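# Push the unlatched OSFP module into the switch

## Task

Find the single OSFP module in the switch that is not latched and press it in gently until it latches, without forcing it, while every other module stays latched and the robot ends upright, neither fallen nor tilted.

## Robot and tools

ROBOT. TidyBot++: a mobile base (0.54 m long, 0.50 m wide, 0.38 m tall) on four powered casters, carrying one seven-joint arm with a two-finger gripper. The shoulder sits 0.12 m ahead of the base centre and 0.68 m above the floor. Segments: upper arm 0.42 m, forearm 0.31 m, hand 0.31 m to the hand point. Cameras: base_camera on the base, and wrist_camera, which looks along the hand. The arm starts folded with the hand pointing down.

FRAMES. All positions are in metres. Base frame: origin on the floor below the base centre, x forward, y left, z up. The odometry frame is the base frame as it stood when the scene began. hand_pose is reported in the base frame as the midpoint between the finger pads. The hand's own z axis runs out along the fingers, and the fingers close along its y axis.

move. One action per call, built from base, joints and target (any combination), plus optional speeds. All parts start together.
- base: an object holding one or more relative offsets, measured from where the base last reported itself. translate_m: metres forward (+) or back, -2 to 2. strafe_m: metres left (+) or right, -2 to 2. rotate_rad: radians counter-clockwise seen from above (+), -6.3 to 6.3.
- joints: an object of absolute joint targets by name, in radians. joint_1_rad: any angle, turns the whole arm about vertical; positive is clockwise from above, the opposite sense to rotate_rad. joint_2_rad (shoulder): -2.249 to 2.249, 0 = upper arm vertical, + leans it forward. joint_3_rad: any angle. joint_4_rad (elbow): -2.579 to 2.579, 0 = straight. joint_5_rad: any angle. joint_6_rad (wrist): -2.099 to 2.099. joint_7_rad: any angle, turns the hand about its axis. gripper_pos: 0 (open, about 85 mm gap) to 1 (closed). Any-angle joints take the shorter way round, so send steps under half a turn.
- target: a single list of seven numbers, an absolute hand pose in the base frame: [x, y, z, qw, qx, qy, qz], position in metres followed by a unit quaternion. When target is given, joints may contain only gripper_pos. The controller chooses the joint angles itself, so the elbow can swing. Most moves finish within about 3 cm; to correct, add (wanted position minus hand_pose) to the previous target. To hold still, resend hand_target as the target.
- speeds: caps for this action only. translate_m and strafe_m from 0.05 to 0.5 m/s, rotate_rad from 0.1 to 1.57 rad/s. If translate and strafe are combined, put the cap on only one of them.
- cameras: a list of base_camera, wrist_camera or all. Omitting it means all; [] means none.
- blocking: true (the default) waits until all motion has stopped; false returns after about 0.5 s while the motion continues.
An unknown key makes a call invalid. A value out of range gets the call refused, and after a refusal or an unexpected stop, the later move, wait and finished_scene calls in that same reply are skipped.

wait: seconds (0 to 10), plus optional cameras. It commands nothing new and returns the state. stop: brakes every running motion; braked parts hold and may go on pressing. zoom_image: camera plus region [x0, y0, x1, y1] in pixels of that camera's latest image, at most 504 by 504, with (0,0) at the top-left. finished_scene: scene (the current scene's integer number). It ends the scene for good, so the module must already be latched and stay latched.

RESULT LINES. move reads done or the worst status. base_status, joint_status and hand_status report done, moving, off_target (stopped short and may still be pushing), stopped, not_followed (a check withheld the command), contact_stop or time_out (unplanned stops), torque_fault, and limit_stop_at_motor_heat. hand_pose is where the hand actually is; hand_target is where the joint targets would put it. joint_positions are in radians. base_odometry counts wheel turns, so slip registers as travel; heading is in radians with left positive. base_tilt gives degrees forward/right. motor_effort gives each motor's torque as a percentage of its maximum, with the peak of the last action in brackets. on_its_own lists motion you did not command. Motor temperatures are given per joint. pictures names the cameras in the order of the images. Also watch for ARM HIT, MOTOR HOT, OVER-TEMPERATURE FAULT, "joint command not followed" and "pose unreachable".

CAUTIONS. Press the module slowly in small steps, watching motor_effort and the images; stop once it seats instead of shoving harder. Every correction toward a blocked target adds force. Torque faults trigger at 104.5 N m (joints 1 to 4) and 51.3 N m (joints 5 to 7) and freeze the arm for 10 s. The arm does not steer around furniture and does not slow near it, and no check keeps it off the base. A raised arm that catches on something while the base moves, a sideways push on a raised hand, or a far reach over nearby furniture can tip the robot; pulling the arm back or backing away rights a slight lean. Do not disturb the latched modules and do not knock anything out of the work area. Reaching forward, low and close to the base with target is unreliable. A hand pointing down reaches only about 0.94 m high near the base, lower farther out. Holding the arm stretched out or pushing on an unreachable pose heats the motors; at 75 °C the arm sinks for 30 to 60 s or longer. Base motions accelerate at up to 0.5 m/s² and can drift a few centimetres over many moves. The camera calibrations provided are approximate.

Each tool is called after ">>>" in YAML: its name, and indented under it one key for each argument.

## Session

>>> move:

Scene clock: 0.00 s.
Motor temperatures (°C): [29 26 28 28 41 36 40]
base_odometry: x=+0.000 y=+0.000 heading=+0.000
base_tilt: forward=+0.2 right=+0.1
base_status: not commanded
joint_positions: joint_1_rad=-0.048 joint_2_rad=-0.345 joint_3_rad=+3.164 joint_4_rad=-2.517 joint_5_rad=+0.017 joint_6_rad=-0.876 joint_7_rad=+1.570 gripper_pos=+0.000
joint_status: not commanded
motor_effort: joint_1_rad=+0 joint_2_rad=-1 joint_3_rad=-1 joint_4_rad=+15 joint_5_rad=+1 joint_6_rad=+1 joint_7_rad=+2
hand_pose: x=+0.2652 y=+0.0020 z=+0.5901 quat_wxyz=(+0.002, +0.999, +0.018, +0.047) (m; base frame)
hand_target: x=+0.2658 y=+0.0020 z=+0.5905 quat_wxyz=(+0.002, +0.999, +0.018, +0.048) (m; base frame)
hand_status: not commanded
pictures: base_camera, wrist_camera

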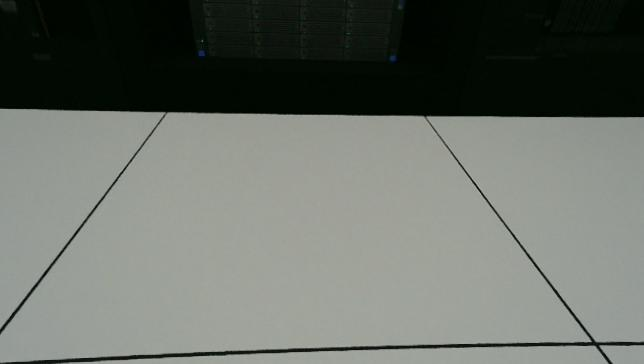

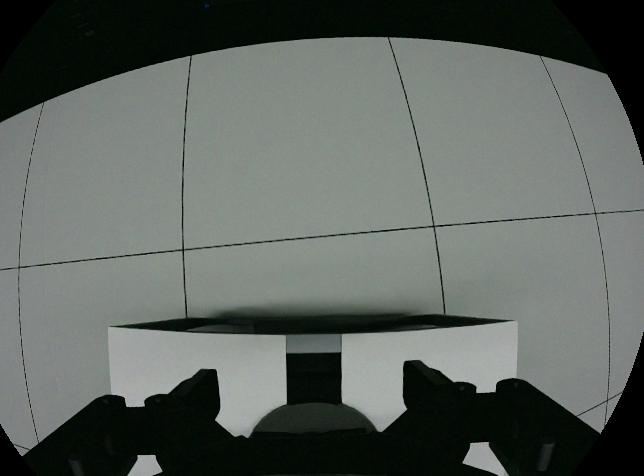

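>>> move:
  joints: {"joint_6_rad": 0.69}

Scene clock: 15.87 s.
Motor temperatures (°C): [29 26 28 28 41 36 40]
move: done
base_odometry: x=+0.000 y=+0.000 heading=+0.000
base_tilt: forward=+0.2 right=+0.1
base_status: not commanded
joint_positions: joint_1_rad=-0.048 joint_2_rad=-0.345 joint_3_rad=+3.164 joint_4_rad=-2.517 joint_5_rad=+0.017 joint_6_rad=+0.637 joint_7_rad=+1.570 gripper_pos=+0.000
joint_status: all done
motor_effort: joint_1_rad=+0(1) joint_2_rad=-6(6) joint_3_rad=+0(1) joint_4_rad=+20(20) joint_5_rad=+1(1) joint_6_rad=+9(9) joint_7_rad=+2(2)
hand_pose: x=+0.5470 y=+0.0145 z=+0.9111 quat_wxyz=(-0.011, +0.694, +0.015, +0.719) (m; base frame)
hand_target: x=+0.5461 y=+0.0145 z=+0.9284 quat_wxyz=(-0.012, +0.674, +0.015, +0.738) (m; base frame)
hand_status: not commanded
pictures: base_camera, wrist_camera
camera_calibration:
wrist_camera: T_world_to_cam=[[0.066116, -0.997207, -0.0347453, 0.0157296], [0.0777467, 0.0398641, -0.996176, 0.925265], [0.994778, 0.0631618, 0.0801652, -0.481859], [0, 0, 0, 1]] pos_world=[0.406366, 0.00923588, 0.960901]

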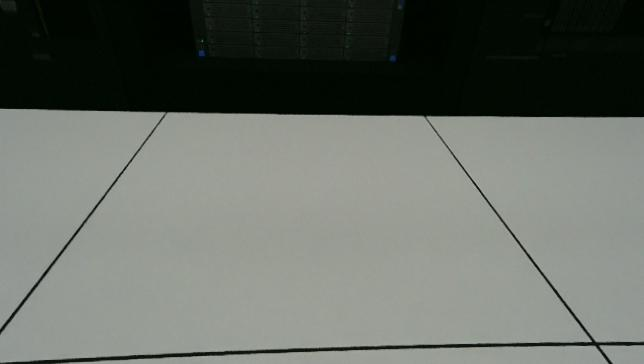

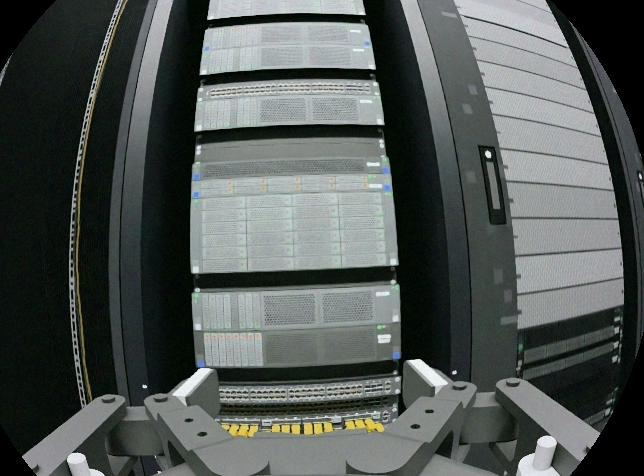

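>>> zoom_image:
  camera: "wrist_camera"
  region: [160, 270, 440, 470]

>>> zoom_image:
  camera: "wrist_camera"
  region: [180, 0, 420, 200]

Scaled by 1.800.

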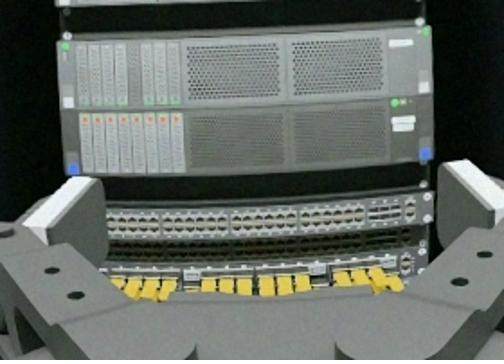

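Scaled by 2.100.

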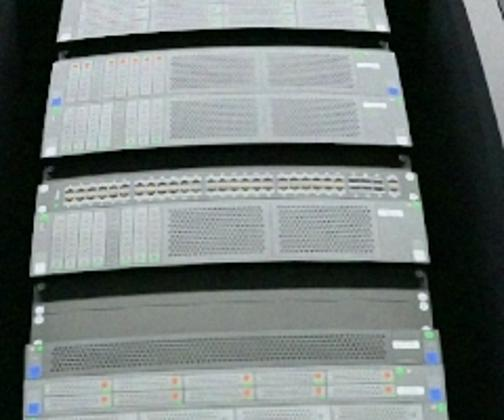

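>>> move:
  joints: {"joint_1_rad": 0.0, "joint_2_rad": 0.81, "joint_3_rad": 3.1416, "joint_4_rad": -2.347, "joint_5_rad": 0.0, "joint_6_rad": 1.59, "joint_7_rad": 1.57}

Scene clock: 31.87 s.
Motor temperatures (°C): [29 26 28 29 41 36 39]
move: done
base_odometry: x=+0.000 y=+0.000 heading=+0.000
base_tilt: forward=+0.2 right=+0.1
base_status: not commanded
joint_positions: joint_1_rad=-0.021 joint_2_rad=+0.804 joint_3_rad=+3.155 joint_4_rad=-2.372 joint_5_rad=+0.017 joint_6_rad=+1.534 joint_7_rad=+1.570 gripper_pos=+0.000
joint_status: all done
motor_effort: joint_1_rad=+0(1) joint_2_rad=-31(32) joint_3_rad=-2(2) joint_4_rad=+5(20) joint_5_rad=+1(1) joint_6_rad=+8(9) joint_7_rad=+2(2)
hand_pose: x=+0.7216 y=+0.0131 z=+0.6372 quat_wxyz=(-0.006, +0.732, +0.013, +0.681) (m; base frame)
hand_target: x=+0.7302 y=+0.0013 z=+0.6588 quat_wxyz=(+0.000, +0.706, +0.000, +0.708) (m; base frame)
hand_status: not commanded
pictures: base_camera, wrist_camera
camera_calibration:
wrist_camera: T_world_to_cam=[[0.0530507, -0.99798, -0.0349555, 0.00285953], [-0.0288391, 0.0334591, -0.999024, 0.717661], [0.998175, 0.054007, -0.0270058, -0.567575], [0, 0, 0, 1]] pos_world=[0.587084, 0.00949454, 0.701732]

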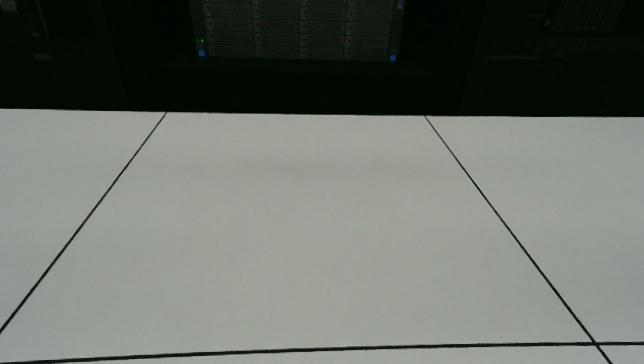

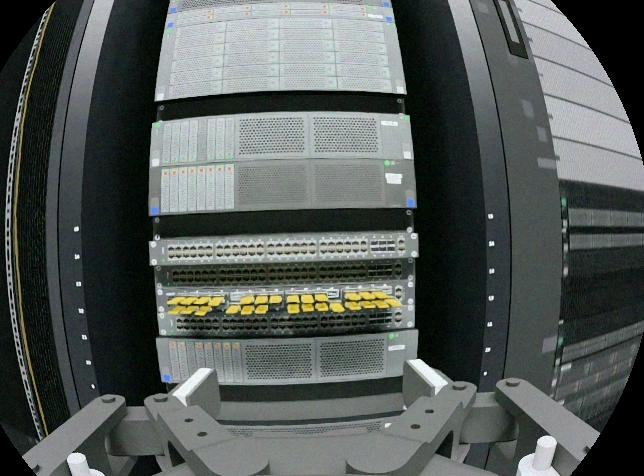

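>>> zoom_image:
  camera: "wrist_camera"
  region: [145, 220, 285, 345]

>>> zoom_image:
  camera: "wrist_camera"
  region: [280, 220, 420, 345]

Scaled by 3.600.

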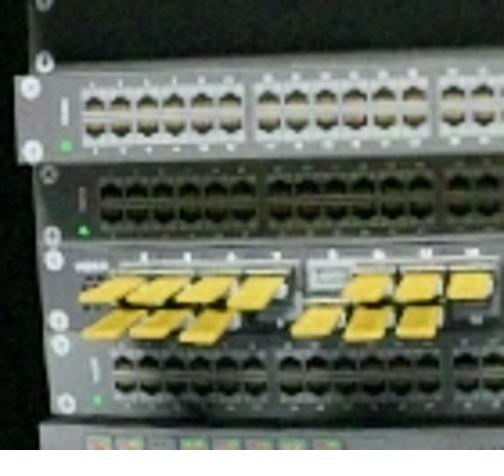

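Scaled by 3.600.

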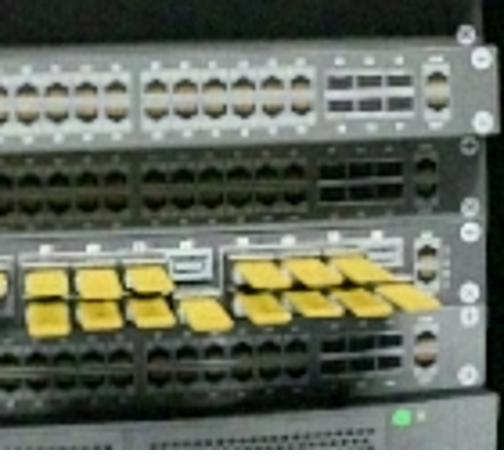

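>>> move:
  base: {"translate_m": 0.2, "strafe_m": 0.07}
  speeds: {"translate_m": 0.2}
  cameras: ["wrist_camera"]

Scene clock: 48.50 s.
Motor temperatures (°C): [29 27 28 29 41 37 39]
move: done
base_odometry: x=+0.200 y=+0.070 heading=+0.000
base_tilt: forward=+0.2 right=+0.1
base_status: done
joint_positions: joint_1_rad=-0.017 joint_2_rad=+0.805 joint_3_rad=+3.153 joint_4_rad=-2.366 joint_5_rad=+0.017 joint_6_rad=+1.538 joint_7_rad=+1.570 gripper_pos=+0.000
joint_status: not commanded
motor_effort: joint_1_rad=+0(1) joint_2_rad=-30(32) joint_3_rad=+0(2) joint_4_rad=+5(6) joint_5_rad=+1(1) joint_6_rad=+7(9) joint_7_rad=+2(2)
hand_pose: x=+0.7238 y=+0.0115 z=+0.6398 quat_wxyz=(-0.006, +0.729, +0.012, +0.685) (m; base frame)
hand_target: x=+0.7302 y=+0.0013 z=+0.6588 quat_wxyz=(+0.000, +0.706, +0.000, +0.708) (m; base frame)
hand_status: not commanded
pictures: wrist_camera
camera_calibration:
wrist_camera: T_world_to_cam=[[0.0507149, -0.998059, -0.0361402, 0.00373127], [-0.0194002, 0.0351954, -0.999192, 0.713632], [0.998525, 0.051375, -0.0175776, -0.575929], [0, 0, 0, 1]] pos_world=[0.588735, 0.00819583, 0.703067]

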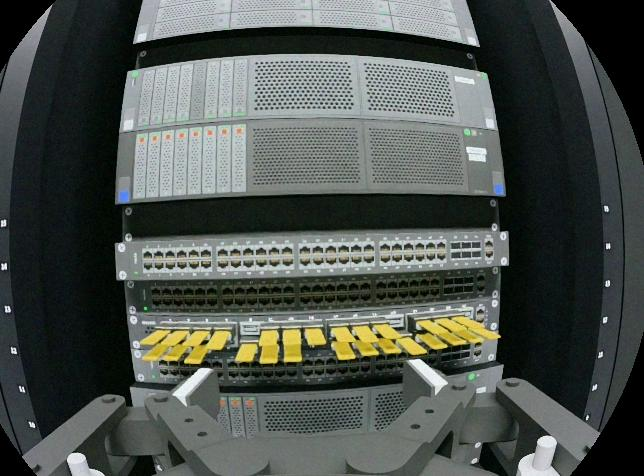

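>>> zoom_image:
  camera: "wrist_camera"
  region: [125, 290, 225, 380]

>>> zoom_image:
  camera: "wrist_camera"
  region: [220, 290, 320, 380]

>>> zoom_image:
  camera: "wrist_camera"
  region: [315, 290, 415, 380]

>>> zoom_image:
  camera: "wrist_camera"
  region: [405, 290, 505, 380]

Scaled by 5.040.

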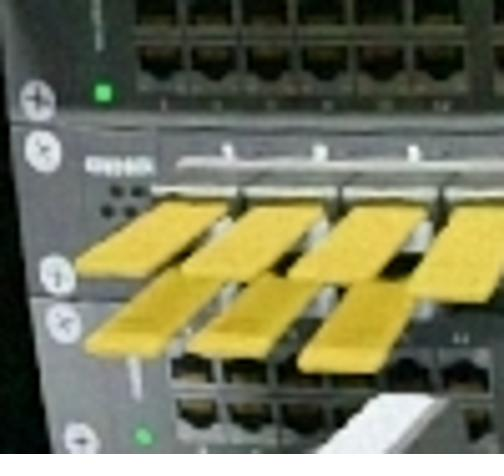

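Scaled by 5.040.

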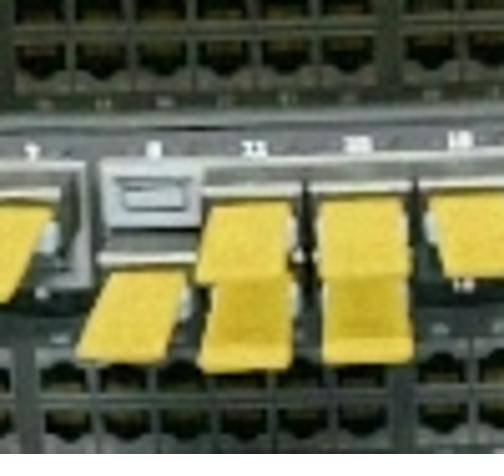

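Scaled by 5.040.

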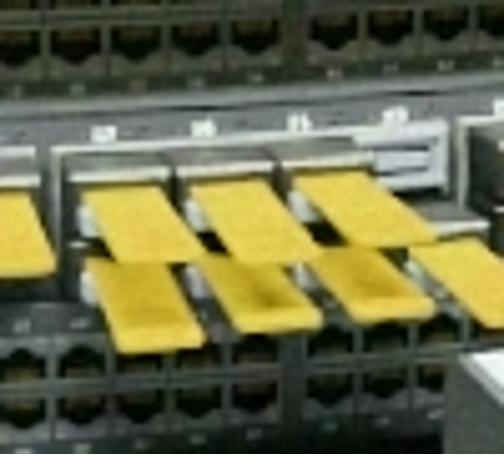

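Scaled by 5.040.

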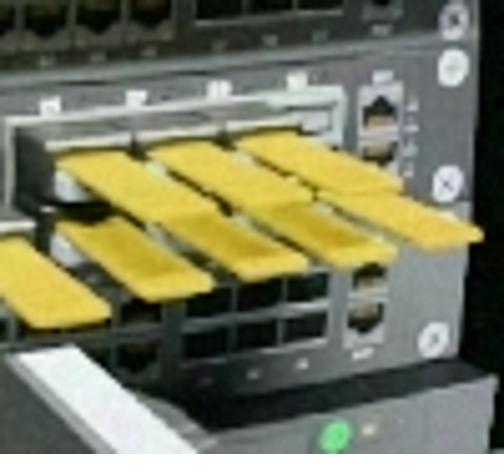

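>>> move:
  joints: {"joint_1_rad": 0.03, "joint_2_rad": 0.557, "joint_3_rad": 3.13, "joint_4_rad": -1.68, "joint_5_rad": 0.0, "joint_6_rad": -0.06, "joint_7_rad": 1.57}
  cameras: ["wrist_camera"]

Scene clock: 96.07 s.
Motor temperatures (°C): [29 28 28 29 41 37 39]
move: off_target
base_odometry: x=+0.200 y=+0.070 heading=+0.000
base_tilt: forward=+0.2 right=+0.0
base_status: not commanded
joint_positions: joint_1_rad=+0.010 joint_2_rad=+0.597 joint_3_rad=+3.144 joint_4_rad=-1.705 joint_5_rad=+0.017 joint_6_rad=-0.005 joint_7_rad=+1.570 gripper_pos=+0.000
joint_status: joint_2_rad off_target (ended at +0.597, target +0.557); the others done
motor_effort: joint_1_rad=+1(2) joint_2_rad=-36(37) joint_3_rad=+0(2) joint_4_rad=+17(17) joint_5_rad=+1(2) joint_6_rad=+6(9) joint_7_rad=+2(2)
hand_pose: x=+0.8203 y=-0.0066 z=+0.6111 quat_wxyz=(+0.006, +0.914, +0.003, +0.406) (m; base frame)
hand_target: x=+0.8211 y=-0.0126 z=+0.6381 quat_wxyz=(+0.001, +0.912, -0.011, +0.410) (m; base frame)
hand_status: not commanded
pictures: wrist_camera
camera_calibration:
wrist_camera: T_world_to_cam=[[-0.00757722, -0.999313, -0.0362727, 0.0276112], [-0.637265, 0.0327793, -0.769948, 1.05428], [0.770608, 0.0172813, -0.637075, -0.106512], [0, 0, 0, 1]] pos_world=[0.754145, -0.00512572, 0.744888]

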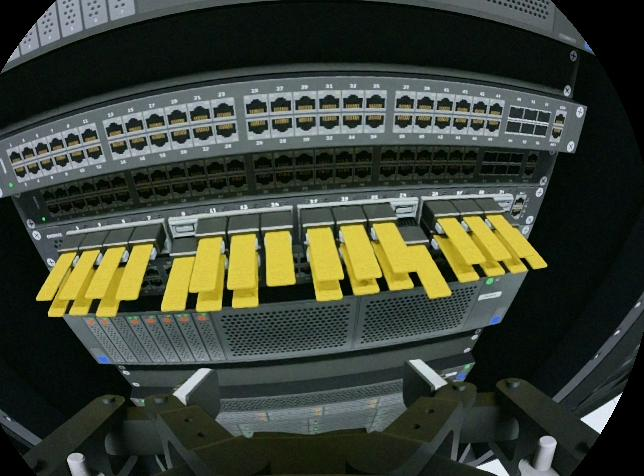

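>>> zoom_image:
  camera: "wrist_camera"
  region: [30, 190, 190, 330]

>>> zoom_image:
  camera: "wrist_camera"
  region: [150, 190, 310, 330]

>>> zoom_image:
  camera: "wrist_camera"
  region: [295, 180, 455, 320]

>>> zoom_image:
  camera: "wrist_camera"
  region: [400, 170, 560, 310]

Scaled by 3.150.

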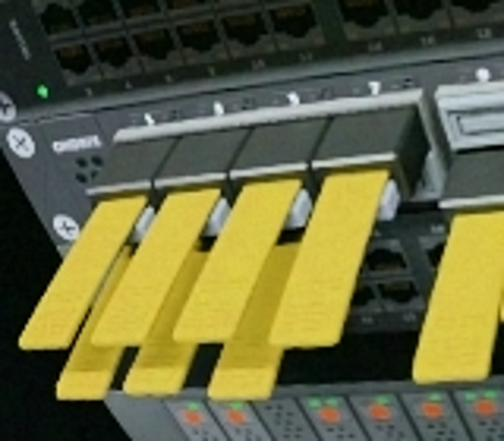

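Scaled by 3.150.

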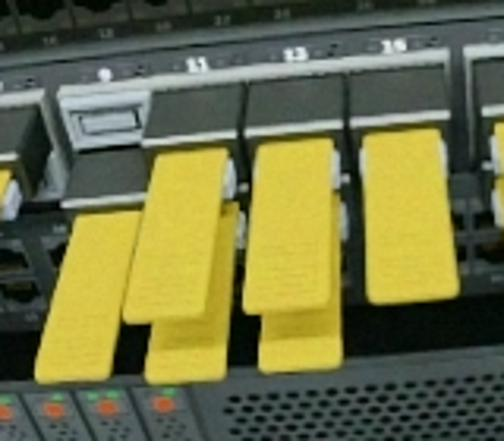

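Scaled by 3.150.

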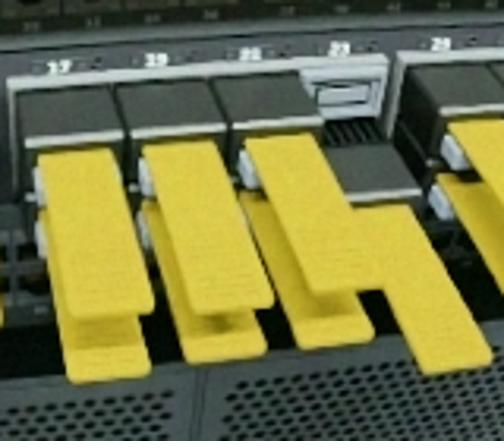

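Scaled by 3.150.

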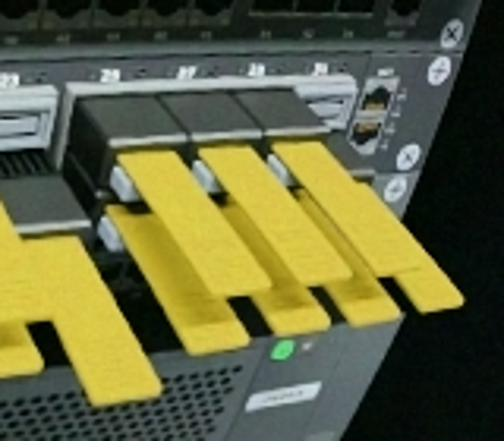

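>>> zoom_image:
  camera: "wrist_camera"
  region: [375, 185, 445, 255]

>>> zoom_image:
  camera: "wrist_camera"
  region: [160, 205, 230, 275]

>>> zoom_image:
  camera: "wrist_camera"
  region: [480, 180, 550, 250]

>>> zoom_image:
  camera: "wrist_camera"
  region: [110, 205, 180, 275]

Scaled by 7.200.

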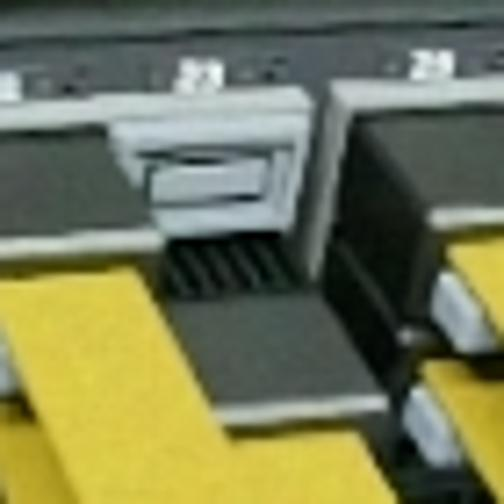

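Scaled by 7.200.

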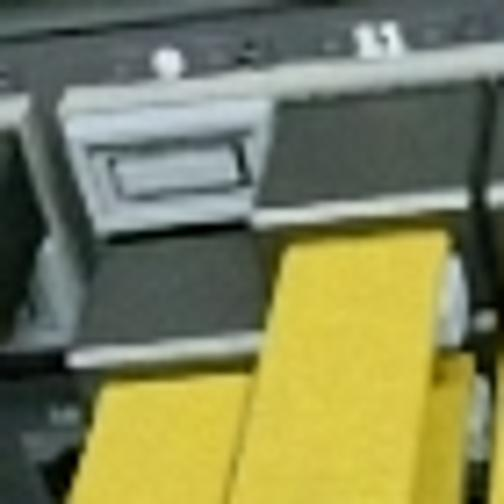

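Scaled by 7.200.

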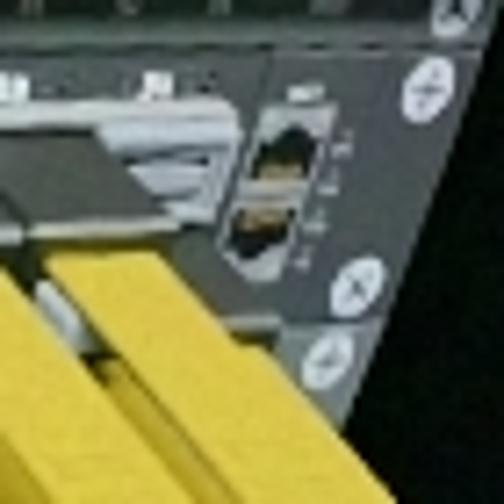

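Scaled by 7.200.

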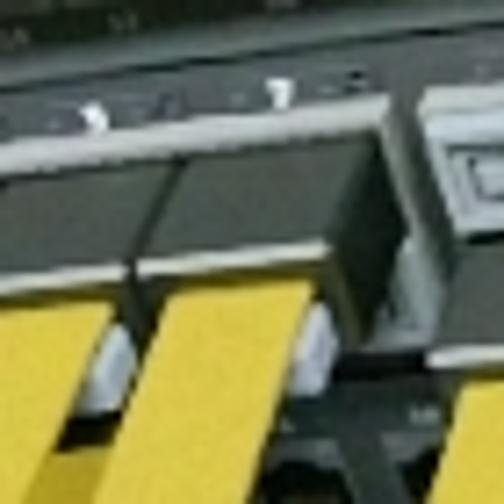

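>>> move:
  joints: {"joint_1_rad": 0.03, "joint_2_rad": 1.16, "joint_3_rad": 3.13, "joint_4_rad": -2.02, "joint_5_rad": 0.0, "joint_6_rad": 1.64, "joint_7_rad": 1.57}
  cameras: ["wrist_camera"]

>>> move:
  base: {"strafe_m": -0.15, "rotate_rad": 0.075}
  speeds: {"strafe_m": 0.2, "rotate_rad": 0.2}
  cameras: ["wrist_camera", "base_camera"]

Scene clock: 153.03 s.
Motor temperatures (°C): [29 30 28 29 41 37 39]
move: done
base_odometry: x=+0.200 y=+0.070 heading=+0.000
base_tilt: forward=+0.2 right=+0.1
base_status: not commanded
joint_positions: joint_1_rad=+0.010 joint_2_rad=+1.162 joint_3_rad=+3.143 joint_4_rad=-1.999 joint_5_rad=+0.017 joint_6_rad=+1.583 joint_7_rad=+1.570 gripper_pos=+0.000
joint_status: all done
motor_effort: joint_1_rad=+0(2) joint_2_rad=-38(41) joint_3_rad=-1(2) joint_4_rad=+5(18) joint_5_rad=+1(2) joint_6_rad=+8(9) joint_7_rad=+2(2)
hand_pose: x=+0.8101 y=-0.0007 z=+0.5319 quat_wxyz=(-0.002, +0.710, +0.003, +0.704) (m; base frame)
hand_target: x=+0.8036 y=-0.0146 z=+0.5454 quat_wxyz=(+0.005, +0.696, -0.013, +0.718) (m; base frame)
hand_status: not commanded
pictures: wrist_camera
camera_calibration:
wrist_camera: T_world_to_cam=[[0.0341374, -0.998566, -0.0412427, -0.000597973], [0.0350001, 0.0424359, -0.998486, 0.563562], [0.998804, 0.0326422, 0.0363986, -0.692242], [0, 0, 0, 1]] pos_world=[0.67171, -0.00191606, 0.587881]

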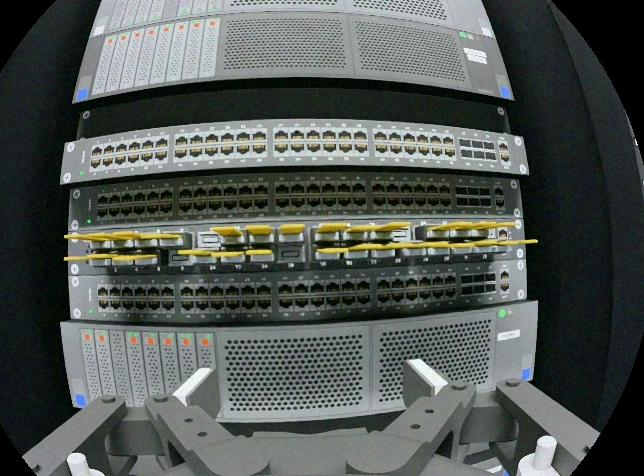

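Scene clock: 154.47 s.
Motor temperatures (°C): [29 30 28 29 41 37 39]
move: done
base_odometry: x=+0.200 y=-0.080 heading=+0.075
base_tilt: forward=+0.2 right=+0.1
base_status: done
joint_positions: joint_1_rad=+0.027 joint_2_rad=+1.162 joint_3_rad=+3.132 joint_4_rad=-2.000 joint_5_rad=+0.017 joint_6_rad=+1.586 joint_7_rad=+1.570 gripper_pos=+0.000
joint_status: not commanded
motor_effort: joint_1_rad=+0(7) joint_2_rad=-38(39) joint_3_rad=-1(3) joint_4_rad=+5(6) joint_5_rad=+1(2) joint_6_rad=+8(9) joint_7_rad=+2(2)
hand_pose: x=+0.8100 y=-0.0082 z=+0.5332 quat_wxyz=(-0.001, +0.709, -0.006, +0.705) (m; base frame)
hand_target: x=+0.8036 y=-0.0146 z=+0.5454 quat_wxyz=(+0.005, +0.696, -0.013, +0.718) (m; base frame)
hand_status: not commanded
pictures: base_camera, wrist_camera
camera_calibration:
wrist_camera: T_world_to_cam=[[0.021117, -0.998431, -0.0518624, 0.00815998], [0.0392342, 0.0526616, -0.997841, 0.561462], [0.999007, 0.0190367, 0.0402847, -0.694283], [0, 0, 0, 1]] pos_world=[0.671392, -0.00820345, 0.588642]

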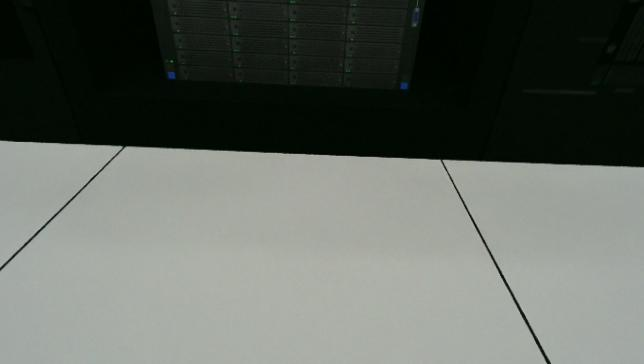

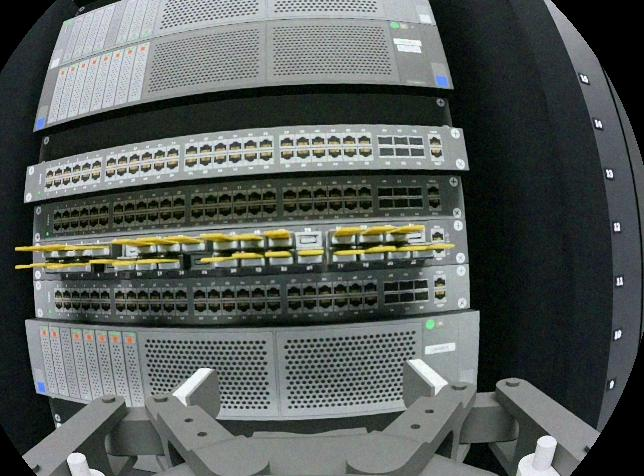

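>>> zoom_image:
  camera: "wrist_camera"
  region: [255, 215, 365, 285]

>>> zoom_image:
  camera: "wrist_camera"
  region: [185, 215, 295, 285]

>>> zoom_image:
  camera: "wrist_camera"
  region: [325, 215, 465, 285]

Scaled by 4.582.

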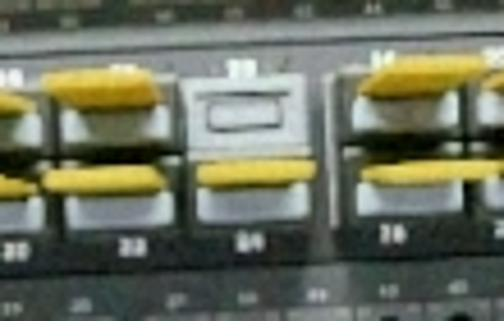

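Scaled by 4.582.

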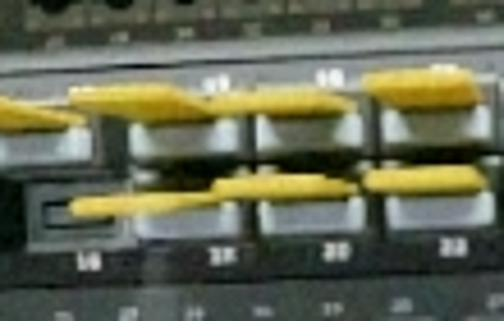

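Scaled by 3.600.

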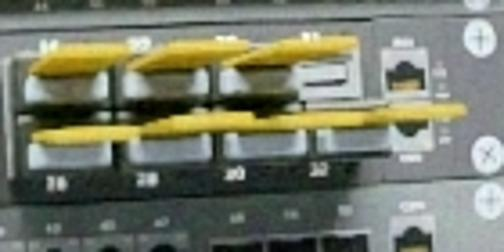

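>>> move:
  joints: {"gripper_pos": 1.0}
  cameras: ["wrist_camera"]

>>> zoom_image:
  camera: "wrist_camera"
  region: [210, 270, 420, 470]

Scene clock: 173.07 s.
Motor temperatures (°C): [29 31 28 29 41 37 39]
move: done
base_odometry: x=+0.200 y=-0.080 heading=+0.075
base_tilt: forward=+0.2 right=+0.1
base_status: not commanded
joint_positions: joint_1_rad=+0.027 joint_2_rad=+1.162 joint_3_rad=+3.132 joint_4_rad=-2.000 joint_5_rad=+0.017 joint_6_rad=+1.587 joint_7_rad=+1.570 gripper_pos=+0.999
joint_status: all done
motor_effort: joint_1_rad=+0(1) joint_2_rad=-38(39) joint_3_rad=-1(2) joint_4_rad=+5(6) joint_5_rad=+1(1) joint_6_rad=+7(9) joint_7_rad=+2(2)
hand_pose: x=+0.8100 y=-0.0082 z=+0.5334 quat_wxyz=(-0.001, +0.709, -0.006, +0.706) (m; base frame)
hand_target: x=+0.8036 y=-0.0146 z=+0.5454 quat_wxyz=(+0.005, +0.696, -0.013, +0.718) (m; base frame)
hand_status: not commanded
pictures: wrist_camera
camera_calibration:
wrist_camera: T_world_to_cam=[[0.0211402, -0.998431, -0.0518472, 0.00814031], [0.0397812, 0.0526578, -0.99782, 0.561178], [0.998985, 0.0190316, 0.040832, -0.694564], [0, 0, 0, 1]] pos_world=[0.671363, -0.00820416, 0.588737]

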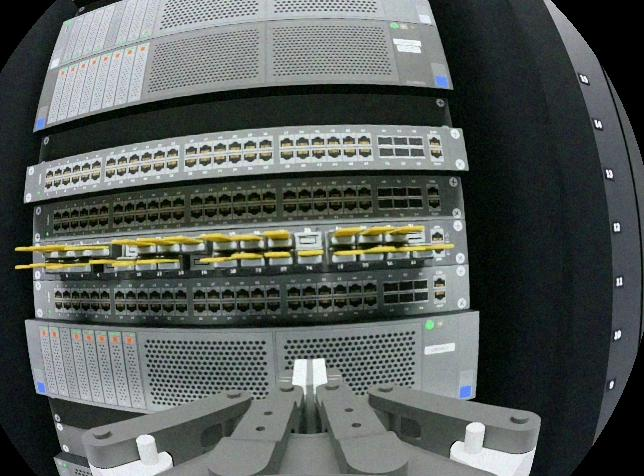

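Scaled by 2.400.

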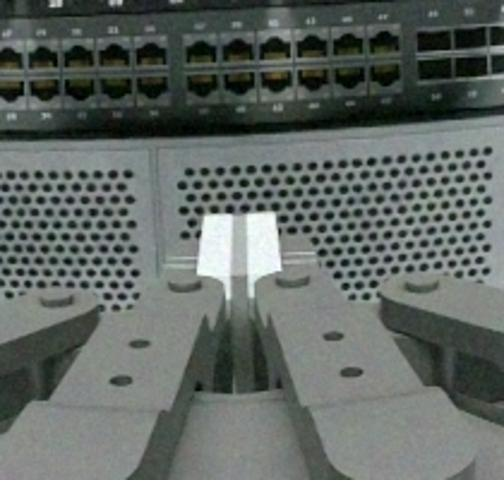

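>>> move:
  joints: {"joint_2_rad": 1.36, "joint_4_rad": -1.83, "joint_6_rad": 2.045}
  cameras: ["wrist_camera"]

>>> zoom_image:
  camera: "wrist_camera"
  region: [220, 270, 400, 400]

Scene clock: 193.03 s.
Motor temperatures (°C): [29 31 27 29 41 37 39]
move: done
base_odometry: x=+0.200 y=-0.080 heading=+0.075
base_tilt: forward=+0.2 right=+0.1
base_status: not commanded
joint_positions: joint_1_rad=+0.027 joint_2_rad=+1.362 joint_3_rad=+3.132 joint_4_rad=-1.855 joint_5_rad=+0.017 joint_6_rad=+1.989 joint_7_rad=+1.570 gripper_pos=+0.999
joint_status: all done
motor_effort: joint_1_rad=+0(0) joint_2_rad=-39(41) joint_3_rad=-1(2) joint_4_rad=+3(6) joint_5_rad=+1(1) joint_6_rad=+7(9) joint_7_rad=+2(2)
hand_pose: x=+0.8001 y=-0.0099 z=+0.5603 quat_wxyz=(+0.000, +0.576, -0.007, +0.817) (m; base frame)
hand_target: x=+0.7985 y=-0.0163 z=+0.5846 quat_wxyz=(+0.008, +0.542, -0.012, +0.840) (m; base frame)
hand_status: not commanded
pictures: wrist_camera
camera_calibration:
wrist_camera: T_world_to_cam=[[0.0319637, -0.998629, -0.0414555, -0.00642512], [0.377049, 0.0504598, -0.924818, 0.277725], [0.925642, 0.0139298, 0.378145, -0.816165], [0, 0, 0, 1]] pos_world=[0.650966, -0.00906125, 0.565208]

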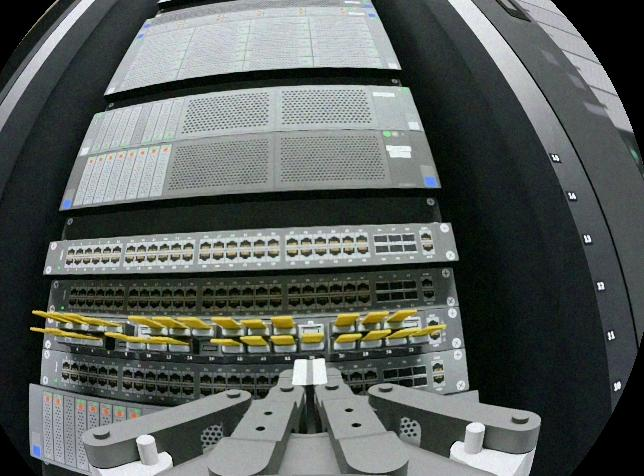

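Scaled by 2.800.

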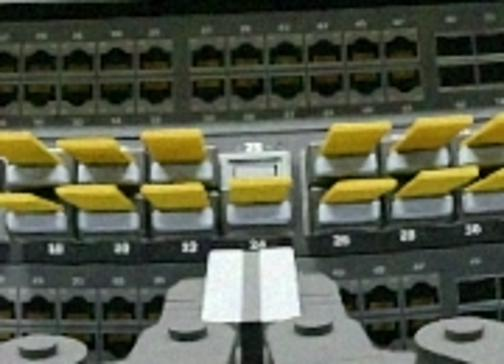

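>>> move:
  joints: {"joint_2_rad": 1.15, "joint_4_rad": -2.022, "joint_6_rad": 1.74}
  cameras: ["wrist_camera"]

>>> zoom_image:
  camera: "wrist_camera"
  region: [240, 260, 380, 400]

Scene clock: 218.27 s.
Motor temperatures (°C): [29 32 27 29 41 37 39]
move: done
base_odometry: x=+0.200 y=-0.080 heading=+0.075
base_tilt: forward=+0.2 right=+0.1
base_status: not commanded
joint_positions: joint_1_rad=+0.027 joint_2_rad=+1.186 joint_3_rad=+3.132 joint_4_rad=-1.998 joint_5_rad=+0.017 joint_6_rad=+1.793 joint_7_rad=+1.570 gripper_pos=+0.999
joint_status: all done
motor_effort: joint_1_rad=+0(1) joint_2_rad=-38(42) joint_3_rad=-2(2) joint_4_rad=+5(5) joint_5_rad=+1(1) joint_6_rad=+8(9) joint_7_rad=+2(2)
hand_pose: x=+0.8017 y=-0.0087 z=+0.5818 quat_wxyz=(-0.001, +0.641, -0.006, +0.768) (m; base frame)
hand_target: x=+0.8016 y=-0.0149 z=+0.5827 quat_wxyz=(+0.006, +0.656, -0.013, +0.754) (m; base frame)
hand_status: not commanded
pictures: wrist_camera
camera_calibration:
wrist_camera: T_world_to_cam=[[0.0282238, -0.998519, -0.0465171, 0.00152816], [0.22242, 0.0516423, -0.973582, 0.449312], [0.974542, 0.0171318, 0.223548, -0.775037], [0, 0, 0, 1]] pos_world=[0.655327, -0.00839982, 0.610772]

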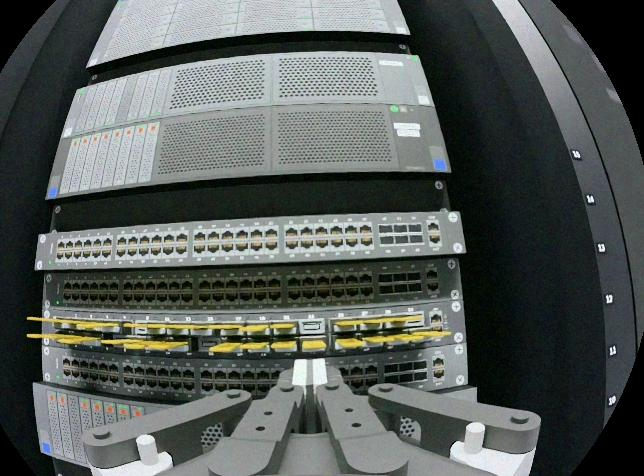

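Scaled by 3.600.

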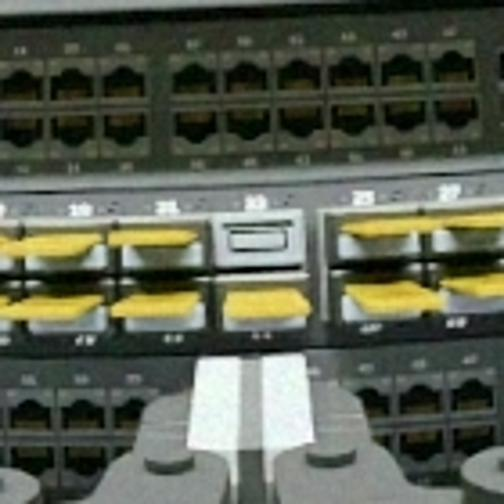

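>>> move:
  joints: {"joint_2_rad": 1.191}
  cameras: ["wrist_camera"]

>>> zoom_image:
  camera: "wrist_camera"
  region: [270, 310, 350, 390]

Scene clock: 230.13 s.
Motor temperatures (°C): [29 32 27 29 41 37 39]
move: done
base_odometry: x=+0.200 y=-0.080 heading=+0.075
base_tilt: forward=+0.2 right=+0.1
base_status: not commanded
joint_positions: joint_1_rad=+0.027 joint_2_rad=+1.196 joint_3_rad=+3.132 joint_4_rad=-2.000 joint_5_rad=+0.017 joint_6_rad=+1.790 joint_7_rad=+1.570 gripper_pos=+0.999
joint_status: all done
motor_effort: joint_1_rad=+0(1) joint_2_rad=-38(39) joint_3_rad=-1(2) joint_4_rad=+5(5) joint_5_rad=+1(1) joint_6_rad=+9(9) joint_7_rad=+2(2)
hand_pose: x=+0.8004 y=-0.0087 z=+0.5734 quat_wxyz=(-0.001, +0.646, -0.006, +0.763) (m; base frame)
hand_target: x=+0.7970 y=-0.0147 z=+0.5548 quat_wxyz=(+0.006, +0.672, -0.013, +0.741) (m; base frame)
hand_status: not commanded
pictures: wrist_camera
camera_calibration:
wrist_camera: T_world_to_cam=[[0.0275697, -0.998501, -0.0472724, 0.0021842], [0.207843, 0.0519828, -0.97678, 0.45495], [0.977774, 0.0171044, 0.208964, -0.766112], [0, 0, 0, 1]] pos_world=[0.654466, -0.0083648, 0.60458]

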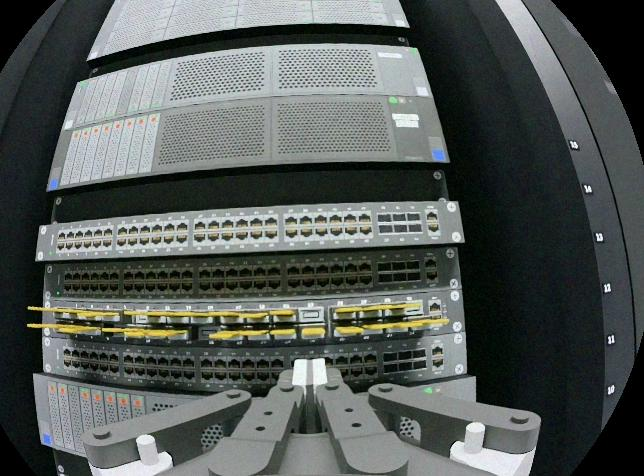

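Scaled by 6.300.

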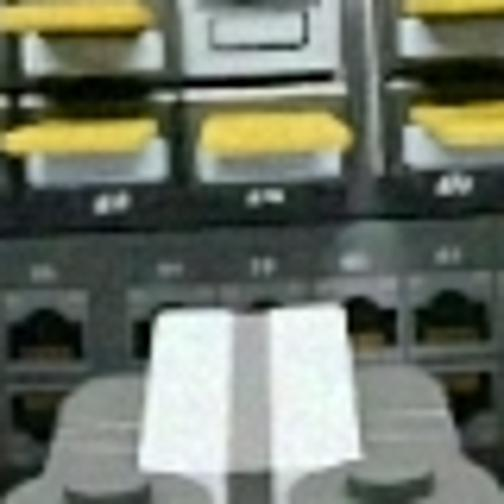

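>>> move:
  joints: {"joint_2_rad": 1.1525}
  cameras: ["wrist_camera"]

>>> zoom_image:
  camera: "wrist_camera"
  region: [270, 310, 350, 390]

Scene clock: 237.27 s.
Motor temperatures (°C): [29 32 27 29 41 37 39]
move: done
base_odometry: x=+0.200 y=-0.080 heading=+0.075
base_tilt: forward=+0.2 right=+0.1
base_status: not commanded
joint_positions: joint_1_rad=+0.027 joint_2_rad=+1.187 joint_3_rad=+3.132 joint_4_rad=-2.000 joint_5_rad=+0.017 joint_6_rad=+1.790 joint_7_rad=+1.570 gripper_pos=+0.999
joint_status: all done
motor_effort: joint_1_rad=+0(1) joint_2_rad=-37(40) joint_3_rad=-1(2) joint_4_rad=+5(5) joint_5_rad=+1(1) joint_6_rad=+8(9) joint_7_rad=+2(2)
hand_pose: x=+0.8014 y=-0.0087 z=+0.5794 quat_wxyz=(-0.001, +0.643, -0.006, +0.766) (m; base frame)
hand_target: x=+0.8013 y=-0.0148 z=+0.5810 quat_wxyz=(+0.006, +0.657, -0.013, +0.754) (m; base frame)
hand_status: not commanded
pictures: wrist_camera
camera_calibration:
wrist_camera: T_world_to_cam=[[0.0279715, -0.998513, -0.0467978, 0.00182211], [0.216023, 0.051748, -0.975016, 0.453042], [0.975988, 0.0171632, 0.217149, -0.771594], [0, 0, 0, 1]] pos_world=[0.655148, -0.00838158, 0.609359]

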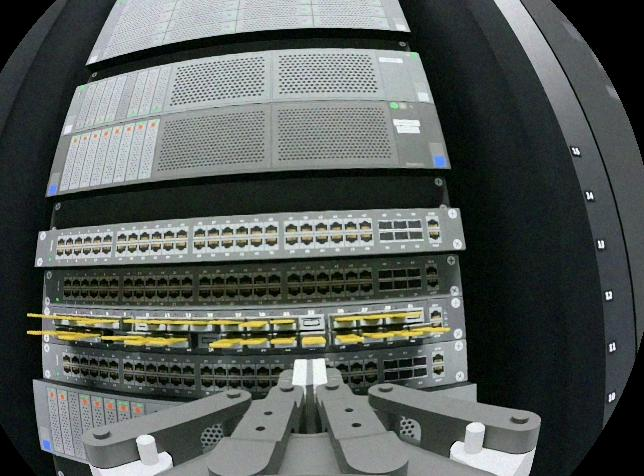

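Scaled by 6.300.

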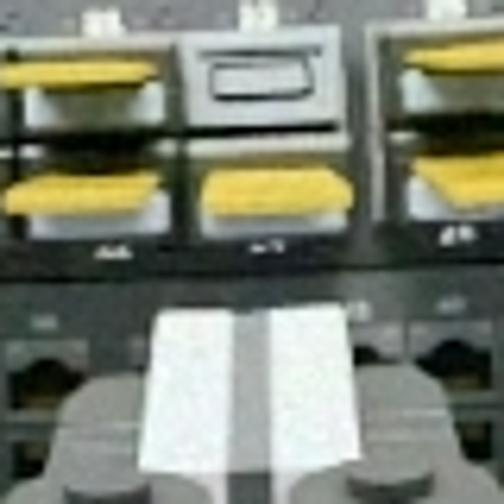

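>>> move:
  base: {"translate_m": 0.085, "strafe_m": -0.002}
  speeds: {"translate_m": 0.08}
  cameras: ["wrist_camera"]

>>> zoom_image:
  camera: "wrist_camera"
  region: [260, 290, 370, 400]

Scene clock: 250.40 s.
Motor temperatures (°C): [28 33 27 29 41 37 39]
move: done
base_odometry: x=+0.285 y=-0.076 heading=+0.075
base_tilt: forward=+0.2 right=+0.1
base_status: done
joint_positions: joint_1_rad=+0.027 joint_2_rad=+1.186 joint_3_rad=+3.132 joint_4_rad=-2.003 joint_5_rad=+0.017 joint_6_rad=+1.789 joint_7_rad=+1.570 gripper_pos=+0.999
joint_status: not commanded
motor_effort: joint_1_rad=+0(1) joint_2_rad=-38(40) joint_3_rad=-1(2) joint_4_rad=+4(6) joint_5_rad=+1(1) joint_6_rad=+8(9) joint_7_rad=+2(2)
hand_pose: x=+0.8006 y=-0.0087 z=+0.5786 quat_wxyz=(-0.001, +0.644, -0.006, +0.765) (m; base frame)
hand_target: x=+0.8013 y=-0.0148 z=+0.5810 quat_wxyz=(+0.006, +0.657, -0.013, +0.754) (m; base frame)
hand_status: not commanded
pictures: wrist_camera
camera_calibration:
wrist_camera: T_world_to_cam=[[0.0278483, -0.998509, -0.04696, 0.00202359], [0.212734, 0.0518221, -0.975735, 0.455416], [0.976713, 0.0171826, 0.21386, -0.769361], [0, 0, 0, 1]] pos_world=[0.654506, -0.00836042, 0.608996]

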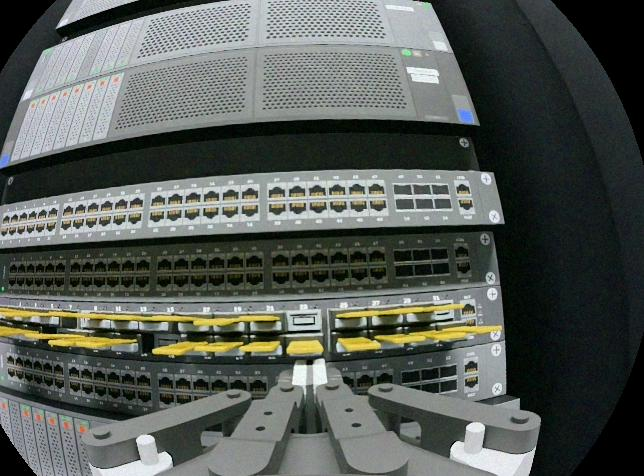

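Scaled by 4.582.

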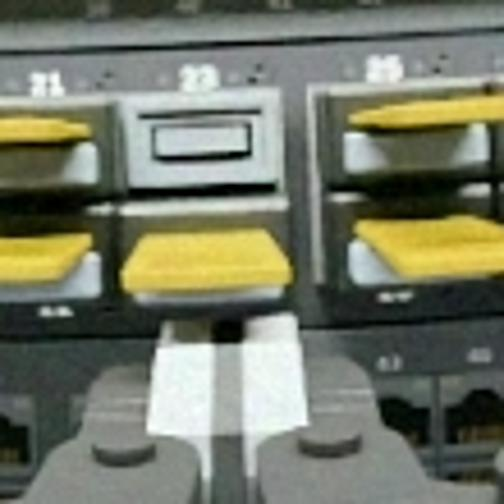

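>>> move:
  base: {"strafe_m": 0.003}
  joints: {"joint_2_rad": 1.147}
  cameras: ["wrist_camera"]

>>> zoom_image:
  camera: "wrist_camera"
  region: [260, 290, 370, 400]

Scene clock: 273.20 s.
Motor temperatures (°C): [28 33 27 28 41 37 39]
move: done
base_odometry: x=+0.285 y=-0.073 heading=+0.075
base_tilt: forward=+0.2 right=+0.0
base_status: done
joint_positions: joint_1_rad=+0.028 joint_2_rad=+1.186 joint_3_rad=+3.132 joint_4_rad=-2.003 joint_5_rad=+0.017 joint_6_rad=+1.789 joint_7_rad=+1.570 gripper_pos=+0.999
joint_status: all done
motor_effort: joint_1_rad=+0(4) joint_2_rad=-38(38) joint_3_rad=-2(3) joint_4_rad=+4(5) joint_5_rad=+1(2) joint_6_rad=+8(8) joint_7_rad=+1(2)
hand_pose: x=+0.8007 y=-0.0088 z=+0.5789 quat_wxyz=(-0.001, +0.644, -0.006, +0.765) (m; base frame)
hand_target: x=+0.8019 y=-0.0149 z=+0.5847 quat_wxyz=(+0.006, +0.655, -0.013, +0.755) (m; base frame)
hand_status: not commanded
pictures: wrist_camera
camera_calibration:
wrist_camera: T_world_to_cam=[[0.0277223, -0.998513, -0.0469356, 0.00202198], [0.213171, 0.0517789, -0.975642, 0.455301], [0.976621, 0.0170417, 0.21429, -0.769643], [0, 0, 0, 1]] pos_world=[0.654537, -0.00843999, 0.609232]

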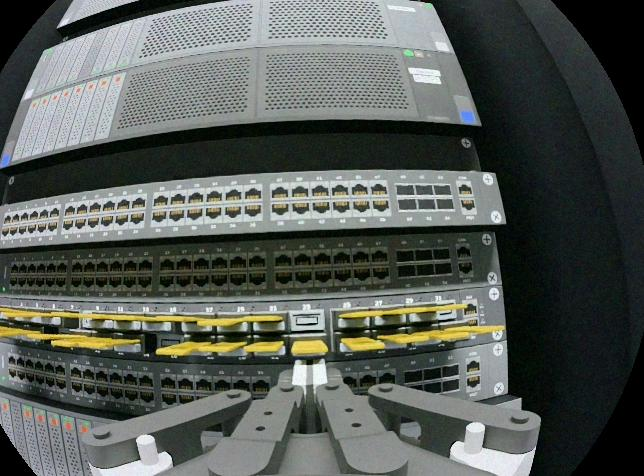

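Scaled by 4.582.

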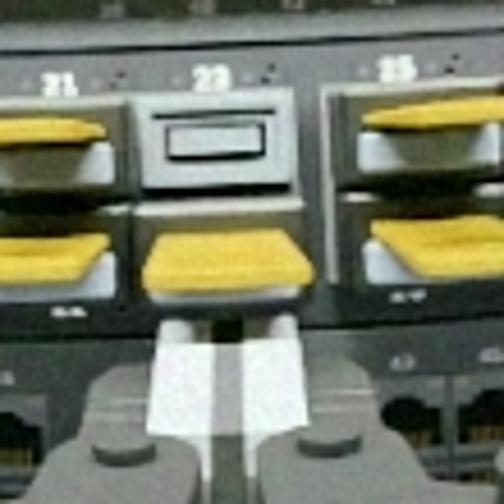

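>>> move:
  joints: {"joint_2_rad": 1.1450}
  cameras: ["wrist_camera"]

>>> zoom_image:
  camera: "wrist_camera"
  region: [260, 290, 370, 400]

Scene clock: 279.33 s.
Motor temperatures (°C): [28 33 27 28 41 37 39]
move: off_target
base_odometry: x=+0.285 y=-0.073 heading=+0.075
base_tilt: forward=+0.2 right=+0.1
base_status: not commanded
joint_positions: joint_1_rad=+0.028 joint_2_rad=+1.186 joint_3_rad=+3.132 joint_4_rad=-2.003 joint_5_rad=+0.017 joint_6_rad=+1.789 joint_7_rad=+1.570 gripper_pos=+0.999
joint_status: joint_2_rad off_target (ended at +1.186, target +1.145)
motor_effort: joint_1_rad=+0(1) joint_2_rad=-38(38) joint_3_rad=-2(2) joint_4_rad=+4(5) joint_5_rad=+1(1) joint_6_rad=+8(8) joint_7_rad=+2(2)
hand_pose: x=+0.8007 y=-0.0088 z=+0.5789 quat_wxyz=(-0.001, +0.644, -0.006, +0.765) (m; base frame)
hand_target: x=+0.8021 y=-0.0149 z=+0.5861 quat_wxyz=(+0.006, +0.654, -0.013, +0.756) (m; base frame)
hand_status: not commanded
pictures: wrist_camera
camera_calibration:
wrist_camera: T_world_to_cam=[[0.0277325, -0.998512, -0.0469633, 0.00204016], [0.213141, 0.0518076, -0.975647, 0.455329], [0.976628, 0.0170473, 0.21426, -0.769638], [0, 0, 0, 1]] pos_world=[0.654544, -0.0084321, 0.609239]

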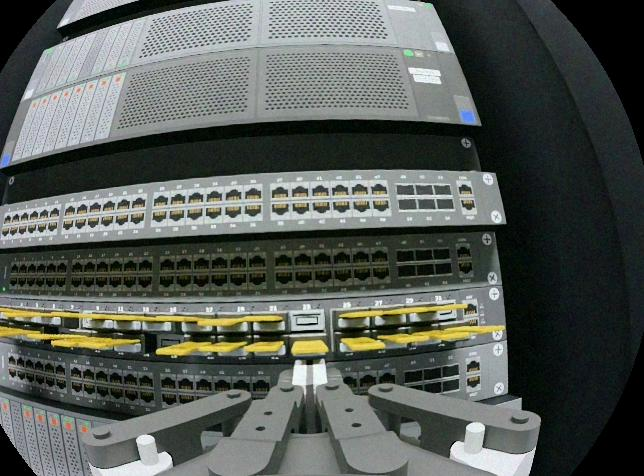

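Scaled by 4.582.

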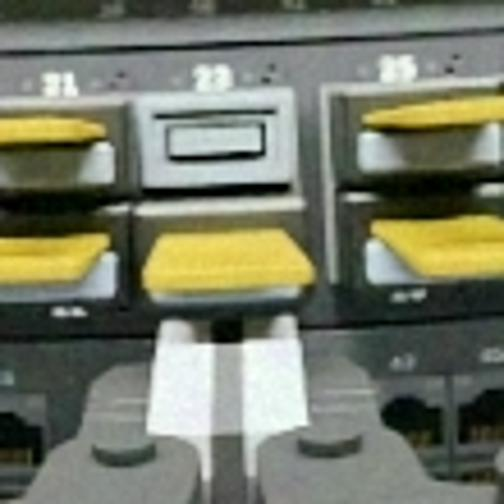

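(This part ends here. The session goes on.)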